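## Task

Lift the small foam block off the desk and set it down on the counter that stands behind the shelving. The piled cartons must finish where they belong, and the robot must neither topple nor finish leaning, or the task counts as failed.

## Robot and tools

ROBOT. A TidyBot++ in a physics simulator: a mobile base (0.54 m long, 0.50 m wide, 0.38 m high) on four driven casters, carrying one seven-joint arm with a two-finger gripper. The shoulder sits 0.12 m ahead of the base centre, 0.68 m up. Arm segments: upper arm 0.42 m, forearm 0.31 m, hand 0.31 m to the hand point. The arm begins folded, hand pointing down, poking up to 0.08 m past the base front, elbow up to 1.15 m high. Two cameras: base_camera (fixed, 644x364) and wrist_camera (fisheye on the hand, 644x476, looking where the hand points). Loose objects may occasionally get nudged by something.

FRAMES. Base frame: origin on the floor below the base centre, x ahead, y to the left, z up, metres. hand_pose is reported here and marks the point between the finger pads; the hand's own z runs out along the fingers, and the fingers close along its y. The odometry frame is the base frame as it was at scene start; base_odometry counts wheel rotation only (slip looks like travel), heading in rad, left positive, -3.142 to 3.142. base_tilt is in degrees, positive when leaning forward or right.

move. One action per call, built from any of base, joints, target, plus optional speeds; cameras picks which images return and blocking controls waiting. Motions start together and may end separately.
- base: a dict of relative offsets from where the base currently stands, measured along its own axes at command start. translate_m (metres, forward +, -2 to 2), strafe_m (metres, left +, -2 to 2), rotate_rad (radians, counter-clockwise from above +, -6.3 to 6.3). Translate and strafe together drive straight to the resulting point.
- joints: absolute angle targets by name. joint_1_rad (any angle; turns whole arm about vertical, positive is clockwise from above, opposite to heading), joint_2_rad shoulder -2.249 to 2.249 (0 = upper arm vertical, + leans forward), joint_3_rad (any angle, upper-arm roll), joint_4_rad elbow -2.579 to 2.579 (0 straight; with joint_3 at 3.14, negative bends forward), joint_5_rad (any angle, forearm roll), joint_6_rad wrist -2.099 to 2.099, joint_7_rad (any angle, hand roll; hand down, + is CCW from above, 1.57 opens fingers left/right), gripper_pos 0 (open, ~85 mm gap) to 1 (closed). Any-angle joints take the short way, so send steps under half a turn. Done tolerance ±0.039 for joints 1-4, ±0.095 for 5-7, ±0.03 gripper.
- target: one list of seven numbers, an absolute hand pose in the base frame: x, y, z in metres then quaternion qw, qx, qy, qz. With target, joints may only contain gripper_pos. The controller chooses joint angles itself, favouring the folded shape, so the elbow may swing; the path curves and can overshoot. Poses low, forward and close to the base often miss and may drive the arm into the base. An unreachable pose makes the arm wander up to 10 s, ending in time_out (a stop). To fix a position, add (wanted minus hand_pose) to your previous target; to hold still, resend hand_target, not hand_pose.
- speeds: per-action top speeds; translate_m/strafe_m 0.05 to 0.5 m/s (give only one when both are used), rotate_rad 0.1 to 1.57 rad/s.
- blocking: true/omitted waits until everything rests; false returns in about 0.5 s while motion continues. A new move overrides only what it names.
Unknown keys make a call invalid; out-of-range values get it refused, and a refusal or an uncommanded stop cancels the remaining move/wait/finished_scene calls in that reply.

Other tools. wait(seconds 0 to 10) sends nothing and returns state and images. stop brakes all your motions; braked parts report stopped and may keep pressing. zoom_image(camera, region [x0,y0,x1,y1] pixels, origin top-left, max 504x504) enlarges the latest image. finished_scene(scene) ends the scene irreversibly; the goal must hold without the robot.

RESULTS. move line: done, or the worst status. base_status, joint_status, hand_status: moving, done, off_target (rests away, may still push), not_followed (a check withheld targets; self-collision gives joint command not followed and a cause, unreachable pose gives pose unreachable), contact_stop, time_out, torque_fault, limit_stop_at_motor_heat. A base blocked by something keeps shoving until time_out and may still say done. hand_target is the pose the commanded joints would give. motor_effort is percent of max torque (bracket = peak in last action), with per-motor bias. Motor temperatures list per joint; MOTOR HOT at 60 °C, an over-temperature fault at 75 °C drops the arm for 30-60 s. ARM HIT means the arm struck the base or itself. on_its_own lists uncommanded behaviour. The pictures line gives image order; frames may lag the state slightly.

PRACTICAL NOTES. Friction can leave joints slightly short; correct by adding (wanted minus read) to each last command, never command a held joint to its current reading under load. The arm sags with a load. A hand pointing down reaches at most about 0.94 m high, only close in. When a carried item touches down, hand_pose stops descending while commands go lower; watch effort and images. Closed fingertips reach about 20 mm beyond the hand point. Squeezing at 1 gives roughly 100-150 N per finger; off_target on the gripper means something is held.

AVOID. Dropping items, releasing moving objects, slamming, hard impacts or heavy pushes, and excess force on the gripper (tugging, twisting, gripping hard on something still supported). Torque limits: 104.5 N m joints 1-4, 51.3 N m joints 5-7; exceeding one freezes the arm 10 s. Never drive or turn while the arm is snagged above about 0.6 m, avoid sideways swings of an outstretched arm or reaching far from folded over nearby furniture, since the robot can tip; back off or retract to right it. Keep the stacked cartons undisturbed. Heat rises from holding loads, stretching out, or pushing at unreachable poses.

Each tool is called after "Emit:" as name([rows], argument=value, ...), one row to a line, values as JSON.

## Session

Emit:
move(joints={"joint_1_rad": 0.0, "joint_2_rad": -0.3, "joint_3_rad": 3.14, "joint_4_rad": -1.8, "joint_5_rad": 0.0, "joint_6_rad": -0.35, "joint_7_rad": 1.57})

Emit:
move(base={"rotate_rad": 1.5})

Emit:
move(base={"rotate_rad": 1.5})

Emit:
move(base={"rotate_rad": 1.5})

Scene clock: 2.03 s.
Motor temperatures (°C): [23 20 19 21 27 35 31]
move: done
base_odometry: x=+0.000 y=+0.000 heading=+0.000
base_tilt: forward=-0.3 right=-0.4
base_status: not commanded
joint_positions: joint_1_rad=-0.013 joint_2_rad=-0.315 joint_3_rad=+3.149 joint_4_rad=-1.824 joint_5_rad=-0.013 joint_6_rad=-0.425 joint_7_rad=+1.557 gripper_pos=+0.000
joint_status: all done
motor_effort: joint_1_rad=+0(2) joint_2_rad=-11(12) joint_3_rad=+0(1) joint_4_rad=+21(21) joint_5_rad=+1(2) joint_6_rad=+8(8) joint_7_rad=-1(2)
hand_pose: x=+0.5936 y=+0.0052 z=+0.9907 quat_wxyz=(-0.012, +0.823, -0.007, +0.568) (m; base frame)
hand_target: x=+0.6075 y=+0.0023 z=+1.0202 quat_wxyz=(-0.001, +0.799, +0.000, +0.602) (m; base frame)
hand_status: not commanded
pictures: base_camera, wrist_camera
camera_calibration:
wrist_camera: T_world_to_cam=[[0.0268388, -0.9996, -0.00887366, 0.00139105], [-0.38759, -0.00222336, -0.921829, 1.19472], [0.921441, 0.0281802, -0.387495, -0.0256814], [0, 0, 0, 1]] pos_world=[0.486687, 0.00477049, 1.09138]

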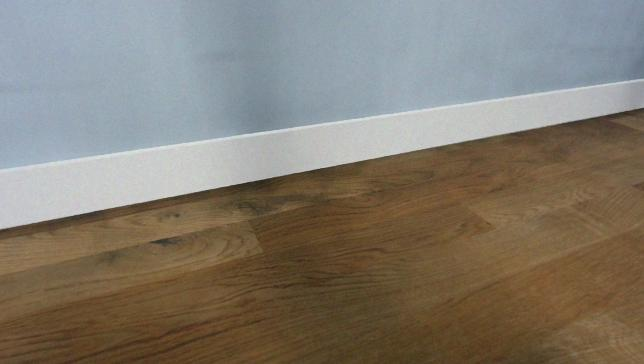

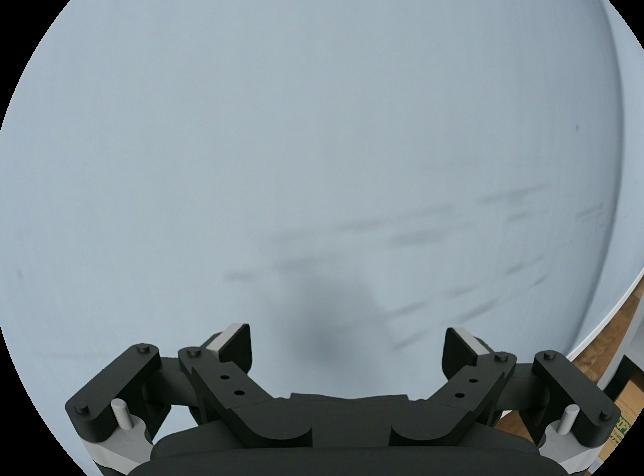

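Scene clock: 4.30 s.
Motor temperatures (°C): [23 20 19 21 27 35 31]
move: done
base_odometry: x=+0.000 y=+0.000 heading=+1.499
base_tilt: forward=-0.3 right=-0.4
base_status: done
joint_positions: joint_1_rad=-0.006 joint_2_rad=-0.309 joint_3_rad=+3.138 joint_4_rad=-1.824 joint_5_rad=-0.013 joint_6_rad=-0.418 joint_7_rad=+1.557 gripper_pos=+0.000
joint_status: not commanded
motor_effort: joint_1_rad=+0(2) joint_2_rad=-11(14) joint_3_rad=+0(2) joint_4_rad=+21(21) joint_5_rad=+1(2) joint_6_rad=+8(8) joint_7_rad=+0(1)
hand_pose: x=+0.5959 y=+0.0077 z=+0.9897 quat_wxyz=(-0.012, +0.823, -0.005, +0.568) (m; base frame)
hand_target: x=+0.6075 y=+0.0023 z=+1.0202 quat_wxyz=(-0.001, +0.799, +0.000, +0.602) (m; base frame)
hand_status: not commanded
pictures: base_camera, wrist_camera
camera_calibration:
wrist_camera: T_world_to_cam=[[0.0298837, -0.999538, -0.00547409, -0.00128027], [-0.387152, -0.00652547, -0.921993, 1.19468], [0.921531, 0.0296718, -0.387169, -0.0286718], [0, 0, 0, 1]] pos_world=[0.488985, 0.00736694, 1.09038]

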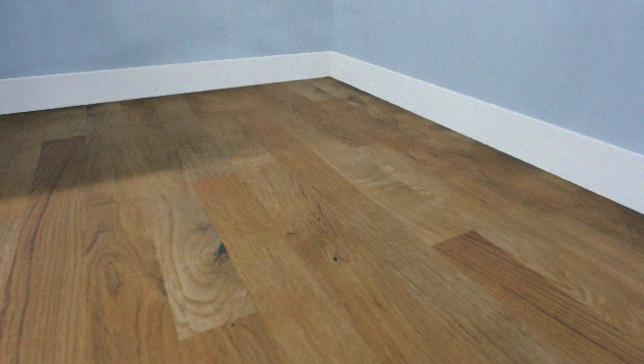

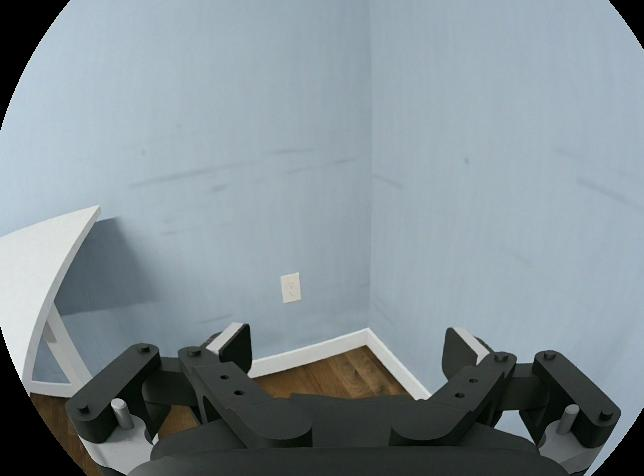

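Scene clock: 6.57 s.
Motor temperatures (°C): [23 20 19 21 27 35 31]
move: done
base_odometry: x=+0.000 y=+0.000 heading=+2.998
base_tilt: forward=-0.3 right=-0.4
base_status: done
joint_positions: joint_1_rad=-0.004 joint_2_rad=-0.308 joint_3_rad=+3.136 joint_4_rad=-1.824 joint_5_rad=-0.013 joint_6_rad=-0.418 joint_7_rad=+1.557 gripper_pos=+0.000
joint_status: not commanded
motor_effort: joint_1_rad=+0(2) joint_2_rad=-11(14) joint_3_rad=+0(3) joint_4_rad=+21(21) joint_5_rad=+1(2) joint_6_rad=+8(8) joint_7_rad=-1(2)
hand_pose: x=+0.5961 y=+0.0079 z=+0.9895 quat_wxyz=(-0.011, +0.823, -0.005, +0.568) (m; base frame)
hand_target: x=+0.6075 y=+0.0023 z=+1.0202 quat_wxyz=(-0.001, +0.799, +0.000, +0.602) (m; base frame)
hand_status: not commanded
pictures: base_camera, wrist_camera
camera_calibration:
wrist_camera: T_world_to_cam=[[0.0298763, -0.999542, -0.00471984, -0.00180636], [-0.387336, -0.00722421, -0.92191, 1.19458], [0.921454, 0.0293714, -0.387375, -0.028678], [0, 0, 0, 1]] pos_world=[0.489185, 0.0076667, 1.09018]

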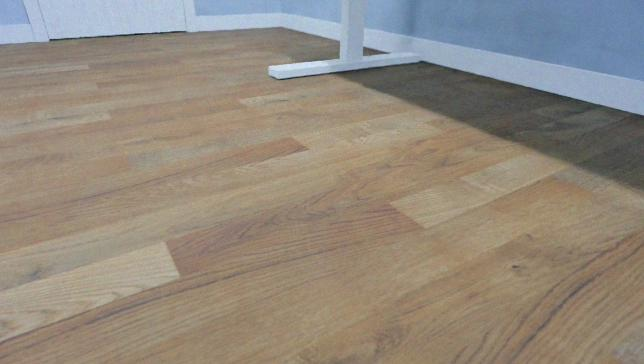

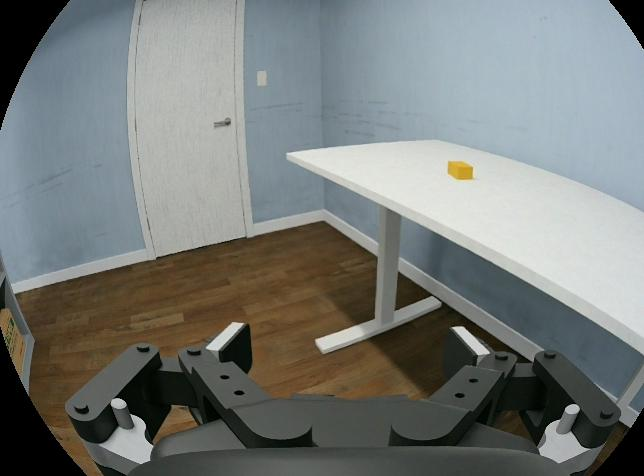

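Scene clock: 8.83 s.
Motor temperatures (°C): [23 20 19 21 27 35 31]
move: done
base_odometry: x=+0.000 y=+0.000 heading=-1.786
base_tilt: forward=-0.3 right=-0.4
base_status: done
joint_positions: joint_1_rad=-0.003 joint_2_rad=-0.308 joint_3_rad=+3.135 joint_4_rad=-1.824 joint_5_rad=-0.013 joint_6_rad=-0.418 joint_7_rad=+1.557 gripper_pos=+0.000
joint_status: not commanded
motor_effort: joint_1_rad=+0(2) joint_2_rad=-11(14) joint_3_rad=+0(3) joint_4_rad=+21(21) joint_5_rad=+0(1) joint_6_rad=+8(9) joint_7_rad=-1(2)
hand_pose: x=+0.5963 y=+0.0078 z=+0.9894 quat_wxyz=(-0.011, +0.823, -0.005, +0.568) (m; base frame)
hand_target: x=+0.6075 y=+0.0023 z=+1.0202 quat_wxyz=(-0.001, +0.799, +0.000, +0.602) (m; base frame)
hand_status: not commanded
pictures: base_camera, wrist_camera
camera_calibration:
wrist_camera: T_world_to_cam=[[0.0295088, -0.999554, -0.00456836, -0.00189771], [-0.387544, -0.00722798, -0.921823, 1.19458], [0.921379, 0.0289723, -0.387585, -0.0286291], [0, 0, 0, 1]] pos_world=[0.489385, 0.00756695, 1.09008]

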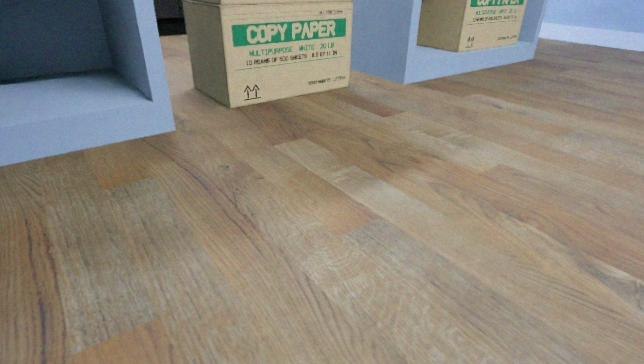

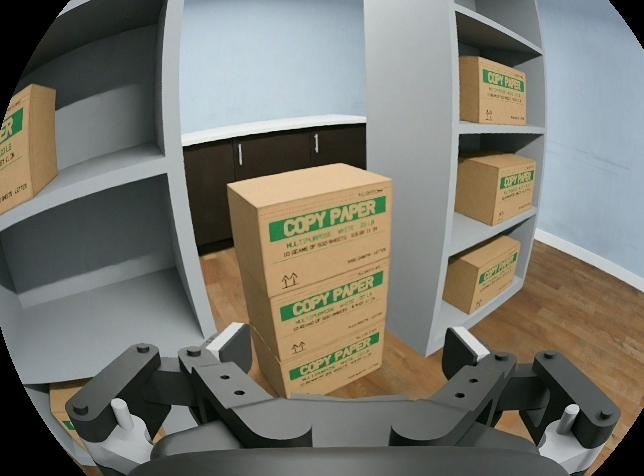

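Emit:
move(base={"rotate_rad": -2.543}, joints={"joint_2_rad": -0.3, "joint_4_rad": -1.5, "joint_6_rad": -1.0}, cameras=[])

Emit:
move(base={"translate_m": 0.13, "strafe_m": 1.0})

Scene clock: 54.50 s.
Motor temperatures (°C): [23 20 19 22 27 35 31]
move: done
base_odometry: x=+0.000 y=+0.000 heading=+1.955
base_tilt: forward=-0.3 right=-0.4
base_status: done
joint_positions: joint_1_rad=-0.002 joint_2_rad=-0.305 joint_3_rad=+3.139 joint_4_rad=-1.527 joint_5_rad=-0.013 joint_6_rad=-0.931 joint_7_rad=+1.557 gripper_pos=+0.000
joint_status: all done
motor_effort: joint_1_rad=+0(2) joint_2_rad=-10(13) joint_3_rad=+1(2) joint_4_rad=+19(23) joint_5_rad=+0(2) joint_6_rad=+6(9) joint_7_rad=-1(1)
hand_pose: x=+0.5481 y=+0.0066 z=+1.0194 quat_wxyz=(-0.010, +0.880, -0.005, +0.474) (m; base frame)
hand_target: x=+0.5393 y=+0.0021 z=+1.0145 quat_wxyz=(+0.000, +0.891, +0.000, +0.454) (m; base frame)
hand_status: not commanded
pictures: none
No camera images: "cameras" was empty.

Scene clock: 57.83 s.
Motor temperatures (°C): [23 20 19 22 27 35 31]
move: done
base_odometry: x=-0.976 y=-0.254 heading=+1.954
base_tilt: forward=-0.3 right=-0.4
base_status: done
joint_positions: joint_1_rad=-0.002 joint_2_rad=-0.305 joint_3_rad=+3.139 joint_4_rad=-1.527 joint_5_rad=-0.013 joint_6_rad=-0.932 joint_7_rad=+1.557 gripper_pos=+0.000
joint_status: not commanded
motor_effort: joint_1_rad=+0(1) joint_2_rad=-10(12) joint_3_rad=+0(2) joint_4_rad=+19(20) joint_5_rad=+0(2) joint_6_rad=+7(8) joint_7_rad=-1(2)
hand_pose: x=+0.5480 y=+0.0065 z=+1.0193 quat_wxyz=(-0.010, +0.880, -0.005, +0.474) (m; base frame)
hand_target: x=+0.5393 y=+0.0021 z=+1.0145 quat_wxyz=(+0.000, +0.891, +0.000, +0.454) (m; base frame)
hand_status: not commanded
pictures: base_camera, wrist_camera
camera_calibration:
wrist_camera: T_world_to_cam=[[0.0291657, -0.999528, -0.00965574, 0.00370188], [-0.579192, -0.00902601, -0.815142, 1.19974], [0.81467, 0.0293667, -0.579181, 0.281386], [0, 0, 0, 1]] pos_world=[0.465534, 0.00626561, 1.14097]

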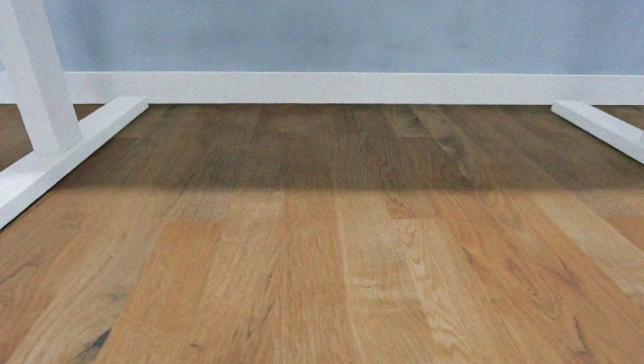

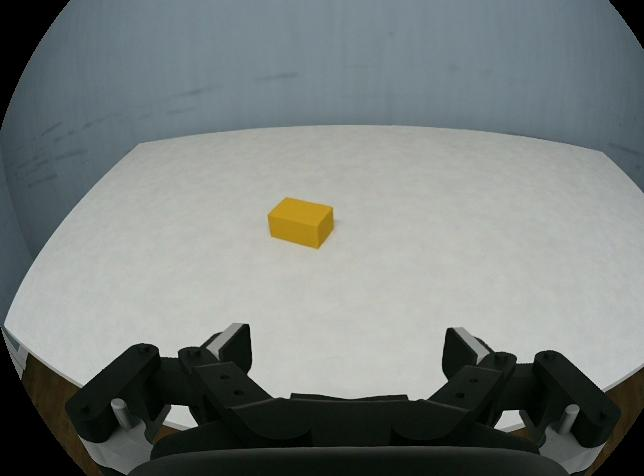

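Emit:
zoom_image(camera="wrist_camera", region=[240, 170, 380, 270])

Scaled by 3.600.

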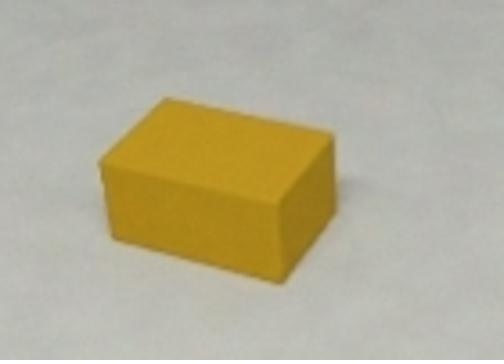

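Emit:
move(base={"translate_m": 0.29, "strafe_m": 0.07}, speeds={"translate_m": 0.3}, cameras=[])

Emit:
move(joints={"joint_1_rad": 0.0, "joint_2_rad": 0.305, "joint_3_rad": 3.14, "joint_4_rad": -0.665, "joint_5_rad": 0.0, "joint_6_rad": -2.05, "joint_7_rad": 2.84}, cameras=["wrist_camera"])

Scene clock: 114.03 s.
Motor temperatures (°C): [23 20 19 22 27 35 31]
move: done
base_odometry: x=-1.149 y=-0.012 heading=+1.954
base_tilt: forward=-0.3 right=-0.4
base_status: done
joint_positions: joint_1_rad=-0.002 joint_2_rad=-0.301 joint_3_rad=+3.140 joint_4_rad=-1.525 joint_5_rad=-0.013 joint_6_rad=-0.934 joint_7_rad=+1.557 gripper_pos=+0.000
joint_status: not commanded
motor_effort: joint_1_rad=-1(1) joint_2_rad=-10(14) joint_3_rad=+1(1) joint_4_rad=+20(21) joint_5_rad=+0(1) joint_6_rad=+6(8) joint_7_rad=+0(1)
hand_pose: x=+0.5491 y=+0.0064 z=+1.0177 quat_wxyz=(-0.010, +0.882, -0.005, +0.472) (m; base frame)
hand_target: x=+0.5393 y=+0.0021 z=+1.0145 quat_wxyz=(+0.000, +0.891, +0.000, +0.454) (m; base frame)
hand_status: not commanded
pictures: none
No camera images: "cameras" was empty.

Scene clock: 116.57 s.
Motor temperatures (°C): [23 20 19 22 27 35 31]
move: done
base_odometry: x=-1.149 y=-0.012 heading=+1.954
base_tilt: forward=-0.3 right=-0.4
base_status: not commanded
joint_positions: joint_1_rad=-0.002 joint_2_rad=+0.285 joint_3_rad=+3.140 joint_4_rad=-0.691 joint_5_rad=-0.013 joint_6_rad=-1.979 joint_7_rad=+2.794 gripper_pos=+0.000
joint_status: all done
motor_effort: joint_1_rad=+0(1) joint_2_rad=-27(28) joint_3_rad=+0(1) joint_4_rad=+14(20) joint_5_rad=+0(2) joint_6_rad=+0(7) joint_7_rad=-1(2)
hand_pose: x=+0.5555 y=+0.0066 z=+0.9558 quat_wxyz=(+0.049, +0.812, +0.576, +0.080) (m; base frame)
hand_target: x=+0.5424 y=+0.0019 z=+0.9519 quat_wxyz=(+0.036, +0.803, +0.592, +0.049) (m; base frame)
hand_status: not commanded
pictures: wrist_camera
camera_calibration:
wrist_camera: T_world_to_cam=[[0.938967, -0.306343, 0.156507, -0.66575], [-0.304758, -0.9518, -0.0346312, 0.259991], [0.159572, -0.0151792, -0.98707, 0.992488], [0, 0, 0, 1]] pos_world=[0.545978, 0.0585763, 1.09285]

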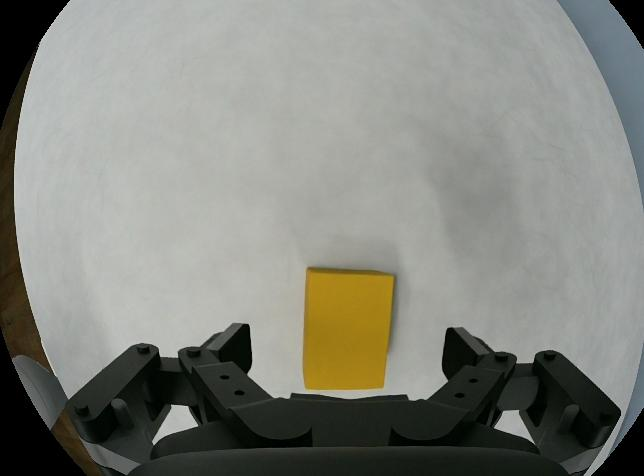

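Emit:
move(joints={"joint_1_rad": 0.035, "joint_2_rad": 0.351, "joint_3_rad": 3.14, "joint_4_rad": -0.735, "joint_5_rad": 0.0, "joint_6_rad": -2.05, "joint_7_rad": 2.69}, cameras=["wrist_camera"])

Scene clock: 137.60 s.
Motor temperatures (°C): [23 20 19 22 27 35 31]
move: done
base_odometry: x=-1.149 y=-0.012 heading=+1.954
base_tilt: forward=-0.3 right=-0.4
base_status: not commanded
joint_positions: joint_1_rad=+0.026 joint_2_rad=+0.338 joint_3_rad=+3.140 joint_4_rad=-0.727 joint_5_rad=-0.013 joint_6_rad=-1.982 joint_7_rad=+2.716 gripper_pos=+0.000
joint_status: all done
motor_effort: joint_1_rad=+0(1) joint_2_rad=-29(32) joint_3_rad=+0(1) joint_4_rad=+14(16) joint_5_rad=+0(2) joint_6_rad=+0(2) joint_7_rad=+0(2)
hand_pose: x=+0.5630 y=-0.0061 z=+0.9211 quat_wxyz=(+0.021, +0.845, +0.533, +0.043) (m; base frame)
hand_target: x=+0.5433 y=-0.0130 z=+0.9121 quat_wxyz=(+0.001, +0.856, +0.517, +0.002) (m; base frame)
hand_status: not commanded
pictures: wrist_camera
camera_calibration:
wrist_camera: T_world_to_cam=[[0.911498, -0.405976, 0.0659897, -0.573041], [-0.40606, -0.913758, -0.0127305, 0.286212], [0.0654669, -0.015192, -0.997739, 1.01959], [0, 0, 0, 1]] pos_world=[0.571796, 0.0443779, 1.05874]

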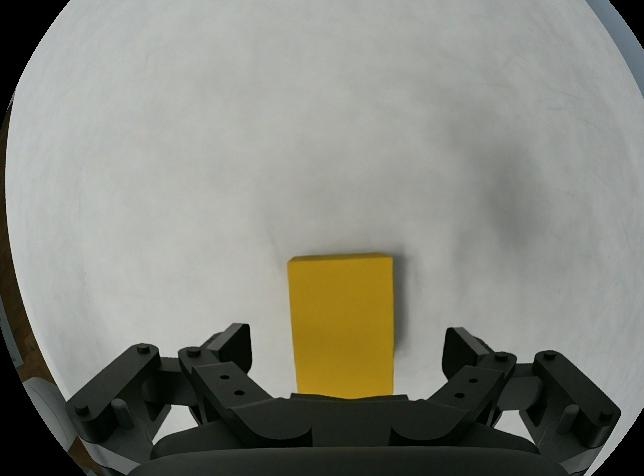

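Emit:
move(joints={"joint_1_rad": 0.035, "joint_2_rad": 0.392, "joint_3_rad": 3.14, "joint_4_rad": -0.767, "joint_5_rad": 0.0, "joint_6_rad": -2.05, "joint_7_rad": 2.70}, cameras=["wrist_camera"])

Scene clock: 141.07 s.
Motor temperatures (°C): [23 20 19 22 27 35 31]
move: done
base_odometry: x=-1.149 y=-0.012 heading=+1.954
base_tilt: forward=-0.3 right=-0.4
base_status: not commanded
joint_positions: joint_1_rad=+0.026 joint_2_rad=+0.377 joint_3_rad=+3.140 joint_4_rad=-0.754 joint_5_rad=-0.013 joint_6_rad=-1.982 joint_7_rad=+2.716 gripper_pos=+0.000
joint_status: all done
motor_effort: joint_1_rad=+0(1) joint_2_rad=-30(33) joint_3_rad=+0(1) joint_4_rad=+14(16) joint_5_rad=+0(1) joint_6_rad=+0(2) joint_7_rad=-1(2)
hand_pose: x=+0.5671 y=-0.0062 z=+0.8955 quat_wxyz=(+0.002, +0.846, +0.534, +0.015) (m; base frame)
hand_target: x=+0.5467 y=-0.0131 z=+0.8859 quat_wxyz=(-0.019, +0.853, +0.521, -0.028) (m; base frame)
hand_status: not commanded
pictures: wrist_camera
camera_calibration:
wrist_camera: T_world_to_cam=[[0.913859, -0.40601, 0.00426836, -0.52119], [-0.406031, -0.913769, 0.0128676, 0.264442], [-0.00132409, -0.0134923, -0.999908, 1.03368], [0, 0, 0, 1]] pos_world=[0.585034, 0.0439769, 1.03241]

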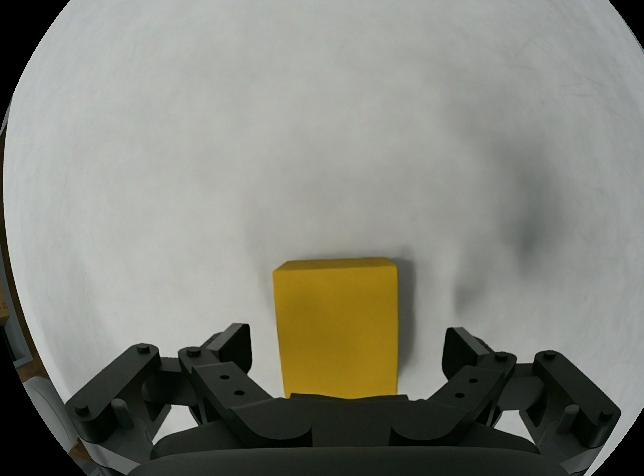

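Emit:
move(joints={"gripper_pos": 0.5}, cameras=["wrist_camera"])

Emit:
move(joints={"joint_2_rad": 0.32, "joint_4_rad": -0.735}, cameras=["wrist_camera"])

Scene clock: 145.17 s.
Motor temperatures (°C): [23 20 19 22 27 35 31]
move: done
base_odometry: x=-1.149 y=-0.012 heading=+1.954
base_tilt: forward=-0.2 right=-0.4
base_status: not commanded
joint_positions: joint_1_rad=+0.026 joint_2_rad=+0.375 joint_3_rad=+3.140 joint_4_rad=-0.756 joint_5_rad=-0.013 joint_6_rad=-1.983 joint_7_rad=+2.716 gripper_pos=+0.492
joint_status: all done
motor_effort: joint_1_rad=+0(1) joint_2_rad=-30(32) joint_3_rad=+0(0) joint_4_rad=+13(15) joint_5_rad=+1(1) joint_6_rad=-1(2) joint_7_rad=-2(2)
hand_pose: x=+0.5661 y=-0.0062 z=+0.8960 quat_wxyz=(+0.002, +0.846, +0.534, +0.015) (m; base frame)
hand_target: x=+0.5467 y=-0.0131 z=+0.8859 quat_wxyz=(-0.019, +0.853, +0.521, -0.028) (m; base frame)
hand_status: not commanded
pictures: wrist_camera
camera_calibration:
wrist_camera: T_world_to_cam=[[0.913859, -0.406013, 0.00399421, -0.519955], [-0.40603, -0.913768, 0.0129894, 0.263994], [-0.0016241, -0.0134923, -0.999908, 1.03436], [0, 0, 0, 1]] pos_world=[0.584035, 0.0440769, 1.03291]

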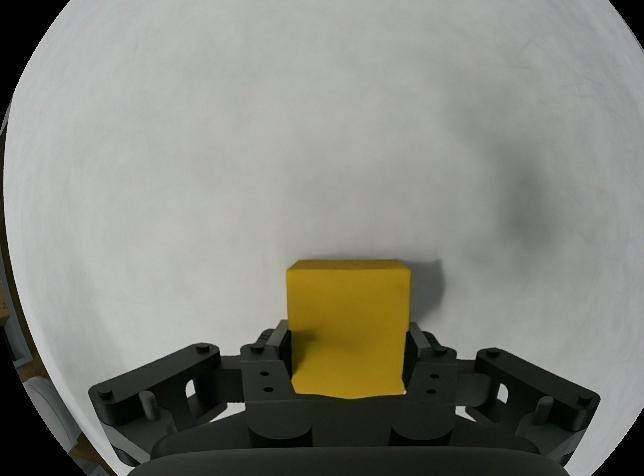

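Scene clock: 146.10 s.
Motor temperatures (°C): [23 20 19 22 27 35 31]
move: done
base_odometry: x=-1.149 y=-0.012 heading=+1.954
base_tilt: forward=-0.3 right=-0.4
base_status: not commanded
joint_positions: joint_1_rad=+0.026 joint_2_rad=+0.313 joint_3_rad=+3.140 joint_4_rad=-0.753 joint_5_rad=-0.013 joint_6_rad=-1.985 joint_7_rad=+2.716 gripper_pos=+0.492
joint_status: all done
motor_effort: joint_1_rad=+0(1) joint_2_rad=-29(34) joint_3_rad=+0(0) joint_4_rad=+15(17) joint_5_rad=+0(1) joint_6_rad=+1(2) joint_7_rad=+0(1)
hand_pose: x=+0.5518 y=-0.0058 z=+0.9242 quat_wxyz=(+0.020, +0.845, +0.533, +0.041) (m; base frame)
hand_target: x=+0.5360 y=-0.0127 z=+0.9252 quat_wxyz=(+0.010, +0.853, +0.521, +0.015) (m; base frame)
hand_status: not commanded
pictures: wrist_camera
camera_calibration:
wrist_camera: T_world_to_cam=[[0.911778, -0.405926, 0.0623336, -0.55965], [-0.406058, -0.91378, -0.0110992, 0.28045], [0.0614646, -0.0151911, -0.997994, 1.02591], [0, 0, 0, 1]] pos_world=[0.561098, 0.0446778, 1.06185]

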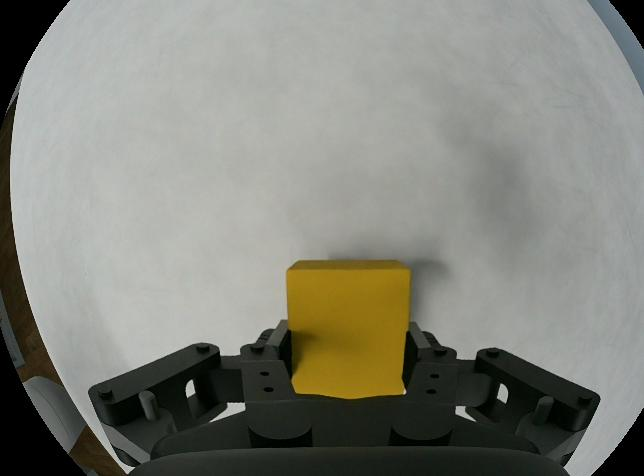

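Emit:
move(joints={"joint_1_rad": 0.0, "joint_2_rad": -0.1, "joint_4_rad": -1.2, "joint_7_rad": 1.57, "gripper_pos": 0.56}, cameras=[])

Emit:
move(base={"translate_m": -0.45, "strafe_m": 0.95}, cameras=["wrist_camera"])

Emit:
move(base={"rotate_rad": -3.141})

Scene clock: 155.07 s.
Motor temperatures (°C): [23 20 19 22 27 35 31]
move: done
base_odometry: x=-1.149 y=-0.012 heading=+1.954
base_tilt: forward=-0.3 right=-0.4
base_status: not commanded
joint_positions: joint_1_rad=+0.013 joint_2_rad=-0.099 joint_3_rad=+3.140 joint_4_rad=-1.184 joint_5_rad=-0.013 joint_6_rad=-1.986 joint_7_rad=+1.616 gripper_pos=+0.536
joint_status: all done
motor_effort: joint_1_rad=+0(1) joint_2_rad=-12(31) joint_3_rad=+0(1) joint_4_rad=+15(16) joint_5_rad=+0(1) joint_6_rad=+0(1) joint_7_rad=-1(2)
hand_pose: x=+0.3775 y=+0.0021 z=+0.9367 quat_wxyz=(-0.005, +0.999, +0.020, +0.035) (m; base frame)
hand_target: x=+0.3545 y=+0.0018 z=+0.9318 quat_wxyz=(+0.000, +1.000, +0.000, -0.004) (m; base frame)
hand_status: not commanded
pictures: none
No camera images: "cameras" was empty.

Scene clock: 158.03 s.
Motor temperatures (°C): [23 20 19 22 27 35 31]
move: done
base_odometry: x=-1.862 y=-0.785 heading=+1.954
base_tilt: forward=-0.3 right=-0.4
base_status: done
joint_positions: joint_1_rad=+0.007 joint_2_rad=-0.100 joint_3_rad=+3.140 joint_4_rad=-1.185 joint_5_rad=-0.013 joint_6_rad=-1.986 joint_7_rad=+1.614 gripper_pos=+0.536
joint_status: not commanded
motor_effort: joint_1_rad=+0(2) joint_2_rad=-13(16) joint_3_rad=+0(2) joint_4_rad=+15(15) joint_5_rad=+1(2) joint_6_rad=+0(2) joint_7_rad=-1(2)
hand_pose: x=+0.3768 y=+0.0037 z=+0.9367 quat_wxyz=(-0.005, +0.999, +0.022, +0.035) (m; base frame)
hand_target: x=+0.3545 y=+0.0018 z=+0.9318 quat_wxyz=(+0.000, +1.000, +0.000, -0.004) (m; base frame)
hand_status: not commanded
pictures: wrist_camera
camera_calibration:
wrist_camera: T_world_to_cam=[[0.071145, -0.997216, -0.0223483, 0.0011625], [-0.99686, -0.0703032, -0.0364315, 0.461405], [0.0347589, 0.02487, -0.999086, 1.06023], [0, 0, 0, 1]] pos_world=[0.423021, 0.0072295, 1.0761]

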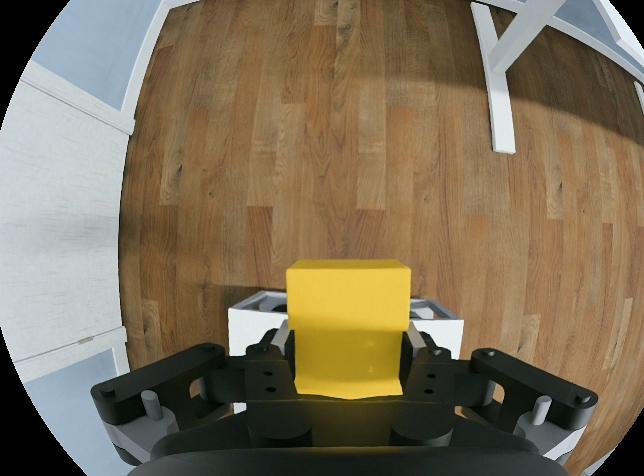

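Scene clock: 161.33 s.
Motor temperatures (°C): [23 20 19 22 27 35 31]
move: done
base_odometry: x=-1.862 y=-0.785 heading=-1.186
base_tilt: forward=-0.3 right=-0.4
base_status: done
joint_positions: joint_1_rad=+0.006 joint_2_rad=-0.100 joint_3_rad=+3.140 joint_4_rad=-1.186 joint_5_rad=-0.013 joint_6_rad=-1.986 joint_7_rad=+1.613 gripper_pos=+0.536
joint_status: not commanded
motor_effort: joint_1_rad=-1(1) joint_2_rad=-13(16) joint_3_rad=+0(2) joint_4_rad=+15(15) joint_5_rad=+0(2) joint_6_rad=+0(1) joint_7_rad=+0(2)
hand_pose: x=+0.3768 y=+0.0039 z=+0.9367 quat_wxyz=(-0.005, +0.999, +0.022, +0.035) (m; base frame)
hand_target: x=+0.3545 y=+0.0018 z=+0.9318 quat_wxyz=(+0.000, +1.000, +0.000, -0.004) (m; base frame)
hand_status: not commanded
pictures: base_camera, wrist_camera
camera_calibration:
wrist_camera: T_world_to_cam=[[0.0720402, -0.997149, -0.0224353, 0.00117337], [-0.996806, -0.0712017, -0.0361641, 0.461118], [0.0344636, 0.0249689, -0.999094, 1.06026], [0, 0, 0, 1]] pos_world=[0.42302, 0.00752885, 1.076]

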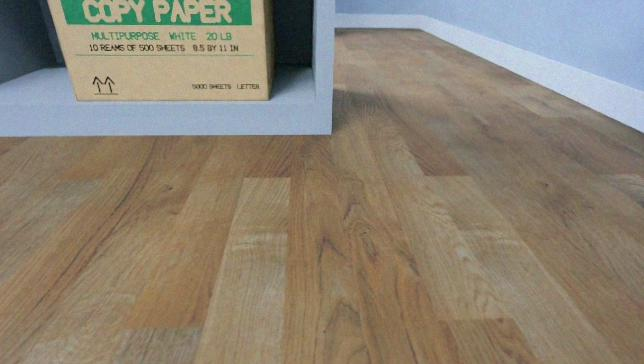

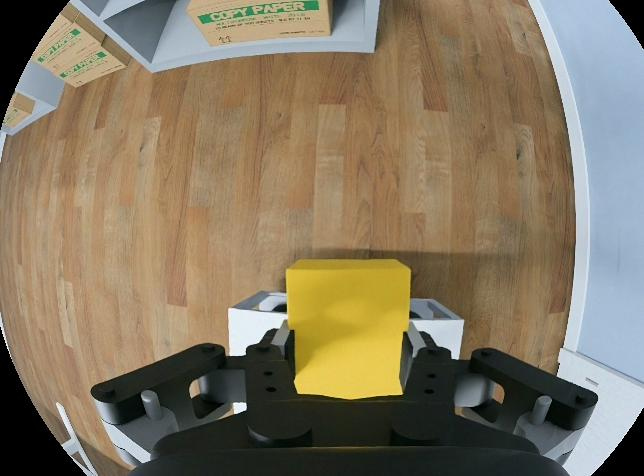

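Emit:
move(base={"rotate_rad": 0.03}, cameras=[])

Emit:
move(base={"strafe_m": -0.47, "translate_m": 0.45}, cameras=["base_camera"])

Scene clock: 172.30 s.
Motor temperatures (°C): [23 20 19 22 27 35 31]
move: done
base_odometry: x=-1.862 y=-0.785 heading=-1.155
base_tilt: forward=-0.3 right=-0.4
base_status: done
joint_positions: joint_1_rad=+0.004 joint_2_rad=-0.100 joint_3_rad=+3.139 joint_4_rad=-1.186 joint_5_rad=-0.013 joint_6_rad=-1.986 joint_7_rad=+1.613 gripper_pos=+0.536
joint_status: not commanded
motor_effort: joint_1_rad=+0(1) joint_2_rad=-13(14) joint_3_rad=+0(2) joint_4_rad=+14(15) joint_5_rad=+0(2) joint_6_rad=-1(1) joint_7_rad=+0(1)
hand_pose: x=+0.3767 y=+0.0046 z=+0.9367 quat_wxyz=(-0.005, +0.999, +0.023, +0.035) (m; base frame)
hand_target: x=+0.3545 y=+0.0018 z=+0.9318 quat_wxyz=(+0.000, +1.000, +0.000, -0.004) (m; base frame)
hand_status: not commanded
pictures: none
No camera images: "cameras" was empty.

Scene clock: 174.97 s.
Motor temperatures (°C): [23 20 19 22 27 35 31]
move: done
base_odometry: x=-2.111 y=-1.386 heading=-1.156
base_tilt: forward=-0.3 right=-0.4
base_status: done
joint_positions: joint_1_rad=+0.004 joint_2_rad=-0.103 joint_3_rad=+3.139 joint_4_rad=-1.186 joint_5_rad=-0.013 joint_6_rad=-1.987 joint_7_rad=+1.613 gripper_pos=+0.536
joint_status: not commanded
motor_effort: joint_1_rad=+0(2) joint_2_rad=-12(18) joint_3_rad=+0(2) joint_4_rad=+14(15) joint_5_rad=+0(2) joint_6_rad=+0(2) joint_7_rad=-1(1)
hand_pose: x=+0.3757 y=+0.0047 z=+0.9372 quat_wxyz=(-0.005, +0.999, +0.023, +0.036) (m; base frame)
hand_target: x=+0.3545 y=+0.0018 z=+0.9318 quat_wxyz=(+0.000, +1.000, +0.000, -0.004) (m; base frame)
hand_status: not commanded
pictures: base_camera

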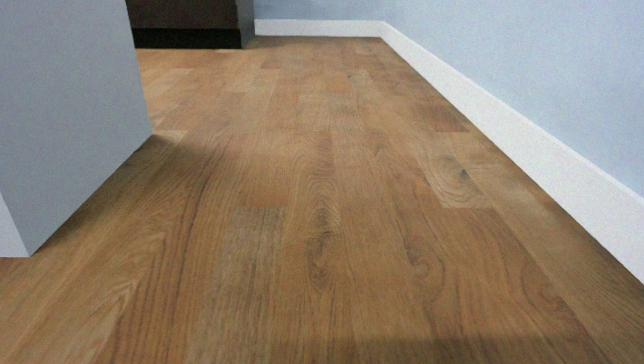

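Emit:
move(base={"translate_m": 1.52, "strafe_m": -0.012}, cameras=["base_camera"])

Emit:
move(base={"strafe_m": 0.65})

Scene clock: 186.13 s.
Motor temperatures (°C): [23 20 19 22 27 35 31]
move: done
base_odometry: x=-1.509 y=-2.782 heading=-1.156
base_tilt: forward=-0.3 right=-0.4
base_status: done
joint_positions: joint_1_rad=+0.004 joint_2_rad=-0.102 joint_3_rad=+3.139 joint_4_rad=-1.187 joint_5_rad=-0.013 joint_6_rad=-1.988 joint_7_rad=+1.613 gripper_pos=+0.536
joint_status: not commanded
motor_effort: joint_1_rad=+0(1) joint_2_rad=-12(16) joint_3_rad=+0(1) joint_4_rad=+14(15) joint_5_rad=+0(1) joint_6_rad=+0(2) joint_7_rad=+0(1)
hand_pose: x=+0.3757 y=+0.0047 z=+0.9366 quat_wxyz=(-0.005, +0.999, +0.023, +0.034) (m; base frame)
hand_target: x=+0.3545 y=+0.0018 z=+0.9318 quat_wxyz=(+0.000, +1.000, +0.000, -0.004) (m; base frame)
hand_status: not commanded
pictures: base_camera

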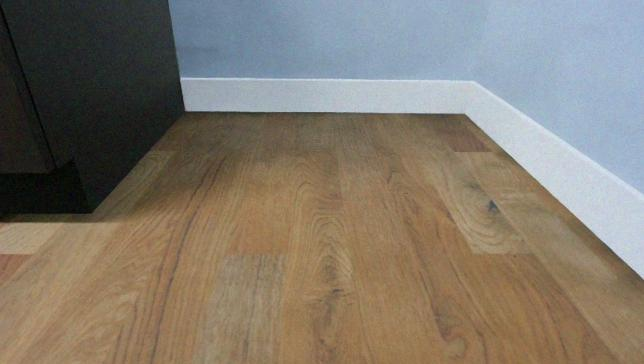

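Scene clock: 188.73 s.
Motor temperatures (°C): [23 20 19 22 27 35 31]
move: done
base_odometry: x=-0.914 y=-2.521 heading=-1.156
base_tilt: forward=-0.3 right=-0.4
base_status: done
joint_positions: joint_1_rad=+0.004 joint_2_rad=-0.102 joint_3_rad=+3.140 joint_4_rad=-1.187 joint_5_rad=-0.013 joint_6_rad=-1.988 joint_7_rad=+1.613 gripper_pos=+0.536
joint_status: not commanded
motor_effort: joint_1_rad=+0(2) joint_2_rad=-13(13) joint_3_rad=+0(2) joint_4_rad=+14(15) joint_5_rad=+1(2) joint_6_rad=+0(1) joint_7_rad=+0(1)
hand_pose: x=+0.3757 y=+0.0045 z=+0.9365 quat_wxyz=(-0.005, +0.999, +0.023, +0.034) (m; base frame)
hand_target: x=+0.3545 y=+0.0018 z=+0.9318 quat_wxyz=(+0.000, +1.000, +0.000, -0.004) (m; base frame)
hand_status: not commanded
pictures: base_camera, wrist_camera
camera_calibration:
wrist_camera: T_world_to_cam=[[0.0742957, -0.996982, -0.0224956, 0.00113394], [-0.996707, -0.0735028, -0.0342304, 0.458267], [0.0324736, 0.0249647, -0.999161, 1.06098], [0, 0, 0, 1]] pos_world=[0.42222, 0.00832733, 1.0758]

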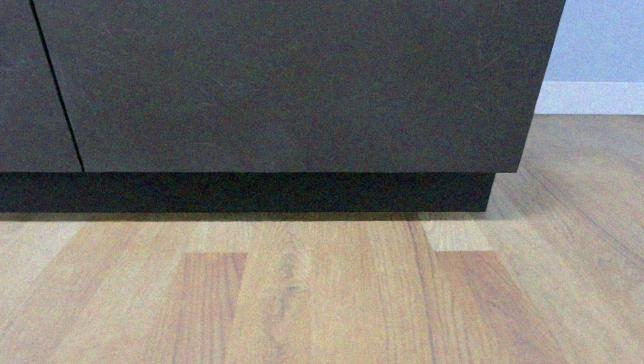

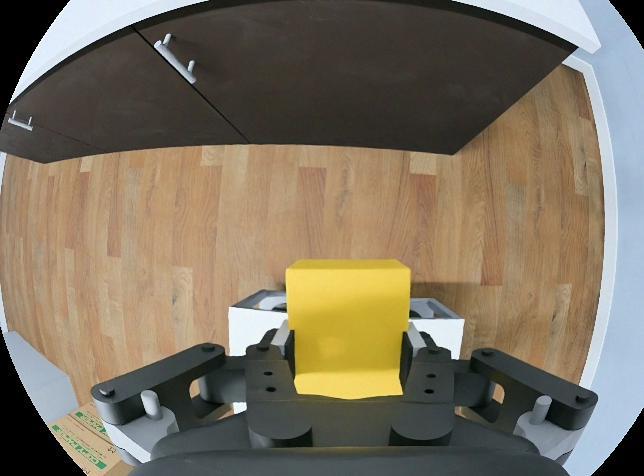

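Emit:
move(base={"translate_m": 0.36}, speeds={"translate_m": 0.3}, cameras=[])

Emit:
move(joints={"joint_1_rad": 0.0, "joint_2_rad": 0.165, "joint_4_rad": -0.97, "joint_6_rad": -1.85, "joint_7_rad": 1.57}, cameras=["wrist_camera"])

Emit:
move(joints={"joint_2_rad": 0.174, "joint_4_rad": -1.065, "joint_6_rad": -1.85}, cameras=["wrist_camera"])

Scene clock: 198.13 s.
Motor temperatures (°C): [23 20 19 22 27 35 31]
move: done
base_odometry: x=-0.769 y=-2.850 heading=-1.156
base_tilt: forward=-0.2 right=-0.4
base_status: done
joint_positions: joint_1_rad=+0.004 joint_2_rad=-0.101 joint_3_rad=+3.140 joint_4_rad=-1.188 joint_5_rad=-0.013 joint_6_rad=-1.988 joint_7_rad=+1.613 gripper_pos=+0.536
joint_status: not commanded
motor_effort: joint_1_rad=+0(1) joint_2_rad=-13(17) joint_3_rad=+0(1) joint_4_rad=+15(15) joint_5_rad=+0(2) joint_6_rad=+0(1) joint_7_rad=+0(1)
hand_pose: x=+0.3755 y=+0.0045 z=+0.9362 quat_wxyz=(-0.005, +0.999, +0.023, +0.034) (m; base frame)
hand_target: x=+0.3545 y=+0.0018 z=+0.9318 quat_wxyz=(+0.000, +1.000, +0.000, -0.004) (m; base frame)
hand_status: not commanded
pictures: none
No camera images: "cameras" was empty.

Scene clock: 199.70 s.
Motor temperatures (°C): [23 20 19 22 27 35 31]
move: done
base_odometry: x=-0.769 y=-2.850 heading=-1.156
base_tilt: forward=-0.3 right=-0.4
base_status: not commanded
joint_positions: joint_1_rad=+0.004 joint_2_rad=+0.160 joint_3_rad=+3.140 joint_4_rad=-0.997 joint_5_rad=-0.013 joint_6_rad=-1.912 joint_7_rad=+1.613 gripper_pos=+0.536
joint_status: all done
motor_effort: joint_1_rad=+0(1) joint_2_rad=-24(27) joint_3_rad=+0(1) joint_4_rad=+15(17) joint_5_rad=+0(1) joint_6_rad=+0(2) joint_7_rad=+0(2)
hand_pose: x=+0.4963 y=+0.0043 z=+0.9132 quat_wxyz=(-0.005, +0.999, +0.023, +0.036) (m; base frame)
hand_target: x=+0.5216 y=+0.0019 z=+0.9221 quat_wxyz=(+0.000, +0.997, +0.000, +0.078) (m; base frame)
hand_status: not commanded
pictures: wrist_camera
camera_calibration:
wrist_camera: T_world_to_cam=[[0.0735174, -0.997025, -0.0231467, -0.00759216], [-0.996634, -0.0726049, -0.0380651, 0.58104], [0.0362713, 0.0258672, -0.999007, 1.03178], [0, 0, 0, 1]] pos_world=[0.542218, 0.00792736, 1.0527]

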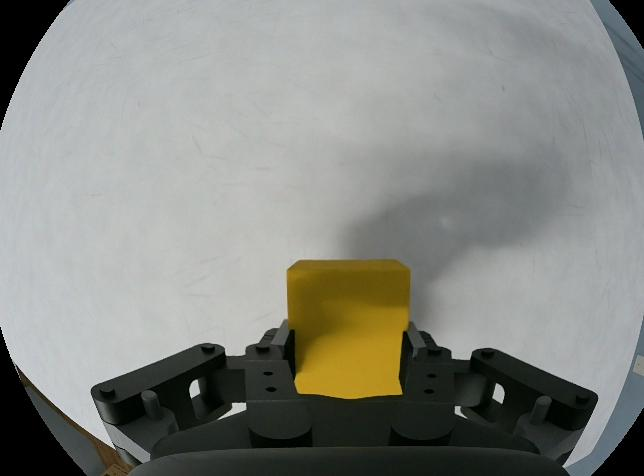

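Scene clock: 200.60 s.
Motor temperatures (°C): [23 20 19 22 27 35 31]
move: done
base_odometry: x=-0.769 y=-2.850 heading=-1.156
base_tilt: forward=-0.3 right=-0.4
base_status: not commanded
joint_positions: joint_1_rad=+0.004 joint_2_rad=+0.161 joint_3_rad=+3.140 joint_4_rad=-1.057 joint_5_rad=-0.013 joint_6_rad=-1.912 joint_7_rad=+1.613 gripper_pos=+0.536
joint_status: all done
motor_effort: joint_1_rad=+0(1) joint_2_rad=-24(25) joint_3_rad=+0(1) joint_4_rad=+15(16) joint_5_rad=+1(1) joint_6_rad=+0(2) joint_7_rad=+0(2)
hand_pose: x=+0.4850 y=+0.0043 z=+0.8944 quat_wxyz=(-0.006, +1.000, +0.023, +0.006) (m; base frame)
hand_target: x=+0.5054 y=+0.0019 z=+0.8878 quat_wxyz=(+0.000, +1.000, +0.000, +0.026) (m; base frame)
hand_status: not commanded
pictures: wrist_camera
camera_calibration:
wrist_camera: T_world_to_cam=[[0.0719585, -0.997022, -0.0277179, -0.00234486], [-0.997091, -0.0726083, 0.0231959, 0.514554], [-0.0251394, 0.0259681, -0.999347, 1.04342], [0, 0, 0, 1]] pos_world=[0.539456, 0.0079273, 1.03074]

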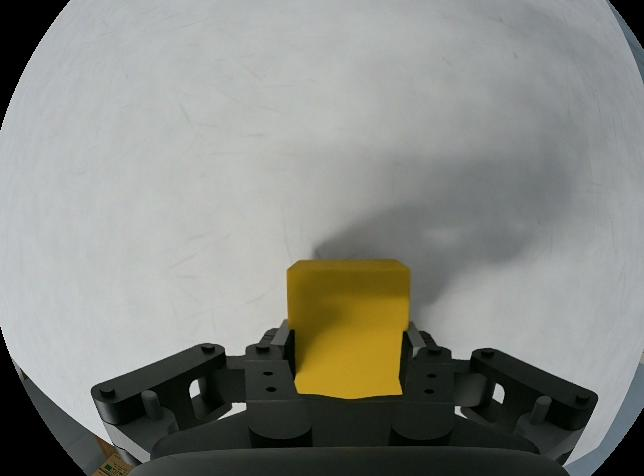

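Emit:
move(joints={"joint_2_rad": 0.174, "joint_4_rad": -1.082}, cameras=["wrist_camera"])

Scene clock: 207.00 s.
Motor temperatures (°C): [23 20 19 22 27 35 31]
move: done
base_odometry: x=-0.769 y=-2.850 heading=-1.156
base_tilt: forward=-0.3 right=-0.4
base_status: not commanded
joint_positions: joint_1_rad=+0.004 joint_2_rad=+0.162 joint_3_rad=+3.140 joint_4_rad=-1.072 joint_5_rad=-0.013 joint_6_rad=-1.912 joint_7_rad=+1.613 gripper_pos=+0.536
joint_status: all done
motor_effort: joint_1_rad=+0(0) joint_2_rad=-24(25) joint_3_rad=+0(0) joint_4_rad=+15(16) joint_5_rad=+1(1) joint_6_rad=+0(1) joint_7_rad=+0(1)
hand_pose: x=+0.4820 y=+0.0043 z=+0.8900 quat_wxyz=(-0.006, +1.000, +0.023, -0.002) (m; base frame)
hand_target: x=+0.5018 y=+0.0019 z=+0.8824 quat_wxyz=(+0.000, +1.000, +0.000, +0.018) (m; base frame)
hand_status: not commanded
pictures: wrist_camera
camera_calibration:
wrist_camera: T_world_to_cam=[[0.0715373, -0.997023, -0.0287787, -0.00110269], [-0.996638, -0.0726055, 0.0379626, 0.498299], [-0.039939, 0.0259662, -0.998865, 1.04569], [0, 0, 0, 1]] pos_world=[0.538466, 0.0079273, 1.02555]

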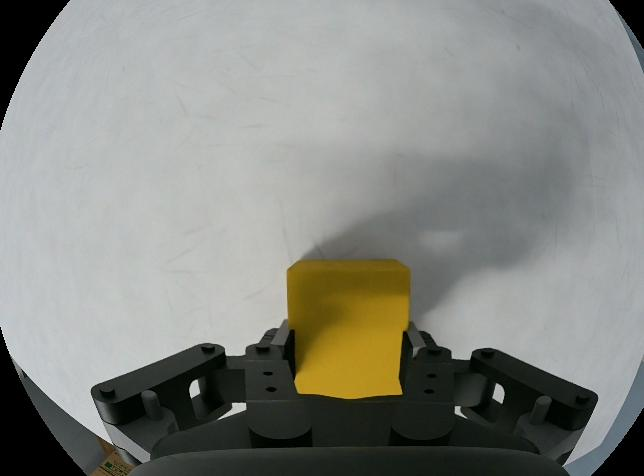

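Emit:
move(joints={"joint_2_rad": 0.176, "joint_4_rad": -1.096}, cameras=["wrist_camera"])

Scene clock: 209.93 s.
Motor temperatures (°C): [23 20 19 22 27 35 31]
move: done
base_odometry: x=-0.769 y=-2.850 heading=-1.156
base_tilt: forward=-0.3 right=-0.4
base_status: not commanded
joint_positions: joint_1_rad=+0.004 joint_2_rad=+0.160 joint_3_rad=+3.140 joint_4_rad=-1.079 joint_5_rad=-0.013 joint_6_rad=-1.910 joint_7_rad=+1.613 gripper_pos=+0.536
joint_status: all done
motor_effort: joint_1_rad=+0(1) joint_2_rad=-21(24) joint_3_rad=+0(0) joint_4_rad=+13(16) joint_5_rad=+0(1) joint_6_rad=-1(2) joint_7_rad=-1(1)
hand_pose: x=+0.4810 y=+0.0044 z=+0.8885 quat_wxyz=(-0.006, +1.000, +0.023, -0.003) (m; base frame)
hand_target: x=+0.4992 y=+0.0019 z=+0.8774 quat_wxyz=(+0.000, +1.000, +0.000, +0.010) (m; base frame)
hand_status: not commanded
pictures: wrist_camera
camera_calibration:
wrist_camera: T_world_to_cam=[[0.0713555, -0.997027, -0.0290674, -0.000715336], [-0.996539, -0.0725057, 0.0406526, 0.494959], [-0.0426393, 0.026066, -0.99875, 1.0453], [0, 0, 0, 1]] pos_world=[0.537868, 0.0079273, 1.02385]

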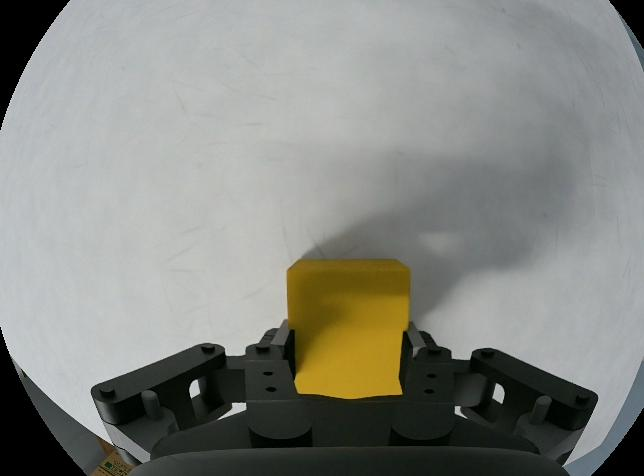

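Emit:
move(joints={"gripper_pos": 0.33}, cameras=[])

Emit:
move(joints={"gripper_pos": 0.0}, cameras=["wrist_camera"])

Emit:
move(joints={"joint_2_rad": 0.12, "joint_4_rad": -0.92, "joint_6_rad": -2.0}, cameras=["wrist_camera"])

Emit:
move(joints={"joint_2_rad": -0.2, "joint_4_rad": -1.2, "joint_6_rad": -1.6}, base={"translate_m": -0.3}, cameras=["wrist_camera"])

Scene clock: 213.87 s.
Motor temperatures (°C): [23 20 19 22 27 35 31]
move: done
base_odometry: x=-0.769 y=-2.850 heading=-1.156
base_tilt: forward=-0.2 right=-0.4
base_status: not commanded
joint_positions: joint_1_rad=+0.004 joint_2_rad=+0.161 joint_3_rad=+3.140 joint_4_rad=-1.085 joint_5_rad=-0.013 joint_6_rad=-1.909 joint_7_rad=+1.613 gripper_pos=+0.330
joint_status: all done
motor_effort: joint_1_rad=+0(1) joint_2_rad=-23(24) joint_3_rad=+0(0) joint_4_rad=+15(15) joint_5_rad=+0(1) joint_6_rad=-1(2) joint_7_rad=-1(1)
hand_pose: x=+0.4799 y=+0.0044 z=+0.8861 quat_wxyz=(-0.006, +1.000, +0.022, -0.007) (m; base frame)
hand_target: x=+0.4992 y=+0.0019 z=+0.8774 quat_wxyz=(+0.000, +1.000, +0.000, +0.010) (m; base frame)
hand_status: not commanded
pictures: none
No camera images: "cameras" was empty.

Scene clock: 214.60 s.
Motor temperatures (°C): [23 20 19 22 27 35 31]
move: done
base_odometry: x=-0.769 y=-2.850 heading=-1.156
base_tilt: forward=-0.3 right=-0.4
base_status: not commanded
joint_positions: joint_1_rad=+0.004 joint_2_rad=+0.161 joint_3_rad=+3.140 joint_4_rad=-1.085 joint_5_rad=-0.013 joint_6_rad=-1.909 joint_7_rad=+1.613 gripper_pos=+0.000
joint_status: all done
motor_effort: joint_1_rad=+0(1) joint_2_rad=-23(24) joint_3_rad=+0(0) joint_4_rad=+15(15) joint_5_rad=+0(1) joint_6_rad=+0(1) joint_7_rad=-1(1)
hand_pose: x=+0.4799 y=+0.0044 z=+0.8861 quat_wxyz=(-0.006, +1.000, +0.022, -0.007) (m; base frame)
hand_target: x=+0.4992 y=+0.0019 z=+0.8774 quat_wxyz=(+0.000, +1.000, +0.000, +0.010) (m; base frame)
hand_status: not commanded
pictures: wrist_camera
camera_calibration:
wrist_camera: T_world_to_cam=[[0.0712327, -0.99702, -0.0296163, -0.00016046], [-0.996194, -0.0726065, 0.0482353, 0.487045], [-0.0502419, 0.0260677, -0.998397, 1.04633], [0, 0, 0, 1]] pos_world=[0.537773, 0.00792723, 1.02116]

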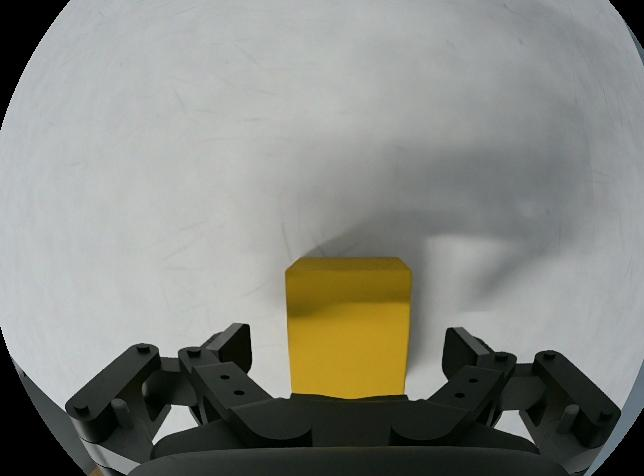

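Scene clock: 215.77 s.
Motor temperatures (°C): [23 20 19 22 27 35 31]
move: done
base_odometry: x=-0.769 y=-2.850 heading=-1.156
base_tilt: forward=-0.3 right=-0.4
base_status: not commanded
joint_positions: joint_1_rad=+0.004 joint_2_rad=+0.115 joint_3_rad=+3.140 joint_4_rad=-0.941 joint_5_rad=-0.013 joint_6_rad=-1.941 joint_7_rad=+1.613 gripper_pos=+0.000
joint_status: all done
motor_effort: joint_1_rad=+0(1) joint_2_rad=-21(25) joint_3_rad=+0(0) joint_4_rad=+15(17) joint_5_rad=+0(1) joint_6_rad=+1(2) joint_7_rad=-1(1)
hand_pose: x=+0.4856 y=+0.0043 z=+0.9465 quat_wxyz=(-0.004, +0.997, +0.023, +0.072) (m; base frame)
hand_target: x=+0.4720 y=+0.0019 z=+0.9490 quat_wxyz=(+0.000, +0.999, +0.000, +0.051) (m; base frame)
hand_status: not commanded
pictures: wrist_camera
camera_calibration:
wrist_camera: T_world_to_cam=[[0.0752503, -0.997011, -0.0174929, -0.0122905], [-0.991333, -0.0729043, -0.109287, 0.636533], [0.107686, 0.0255652, -0.993856, 1.0258], [0, 0, 0, 1]] pos_world=[0.521477, 0.00792735, 1.08885]

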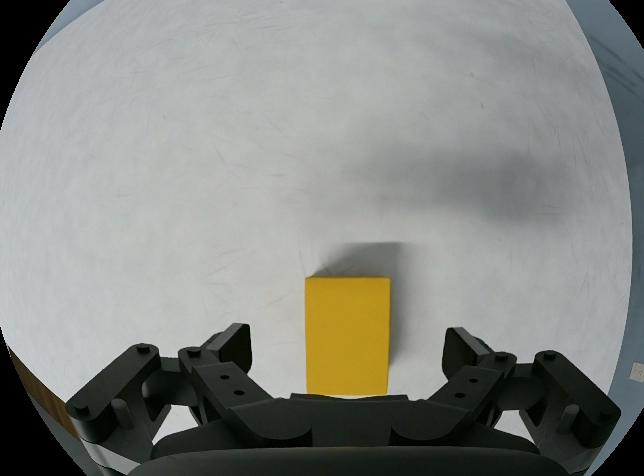

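Scene clock: 217.83 s.
Motor temperatures (°C): [23 20 19 22 27 35 31]
move: done
base_odometry: x=-0.889 y=-2.575 heading=-1.156
base_tilt: forward=-0.3 right=-0.4
base_status: done
joint_positions: joint_1_rad=+0.003 joint_2_rad=-0.211 joint_3_rad=+3.140 joint_4_rad=-1.185 joint_5_rad=-0.012 joint_6_rad=-1.670 joint_7_rad=+1.613 gripper_pos=+0.000
joint_status: all done
motor_effort: joint_1_rad=-1(4) joint_2_rad=-9(27) joint_3_rad=+0(4) joint_4_rad=+16(16) joint_5_rad=+0(2) joint_6_rad=+4(5) joint_7_rad=-1(2)
hand_pose: x=+0.4394 y=+0.0049 z=+0.9963 quat_wxyz=(+0.000, +0.969, +0.022, +0.246) (m; base frame)
hand_target: x=+0.4604 y=+0.0020 z=+0.9973 quat_wxyz=(+0.000, +0.964, +0.000, +0.268) (m; base frame)
hand_status: not commanded
pictures: wrist_camera
camera_calibration:
wrist_camera: T_world_to_cam=[[0.0744236, -0.997189, 0.00872445, -0.0331043], [-0.892485, -0.0705072, -0.445532, 0.88782], [0.444895, 0.0253717, -0.895223, 0.833898], [0, 0, 0, 1]] pos_world=[0.423833, 0.00842906, 1.14237]

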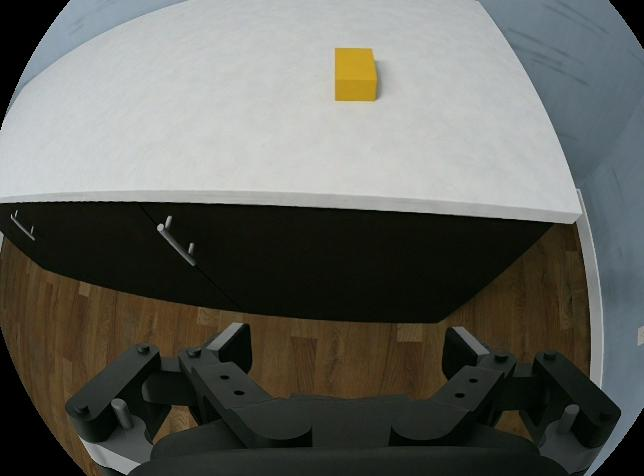

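Emit:
finished_scene(scene=3)

The scene is finished: the task was done.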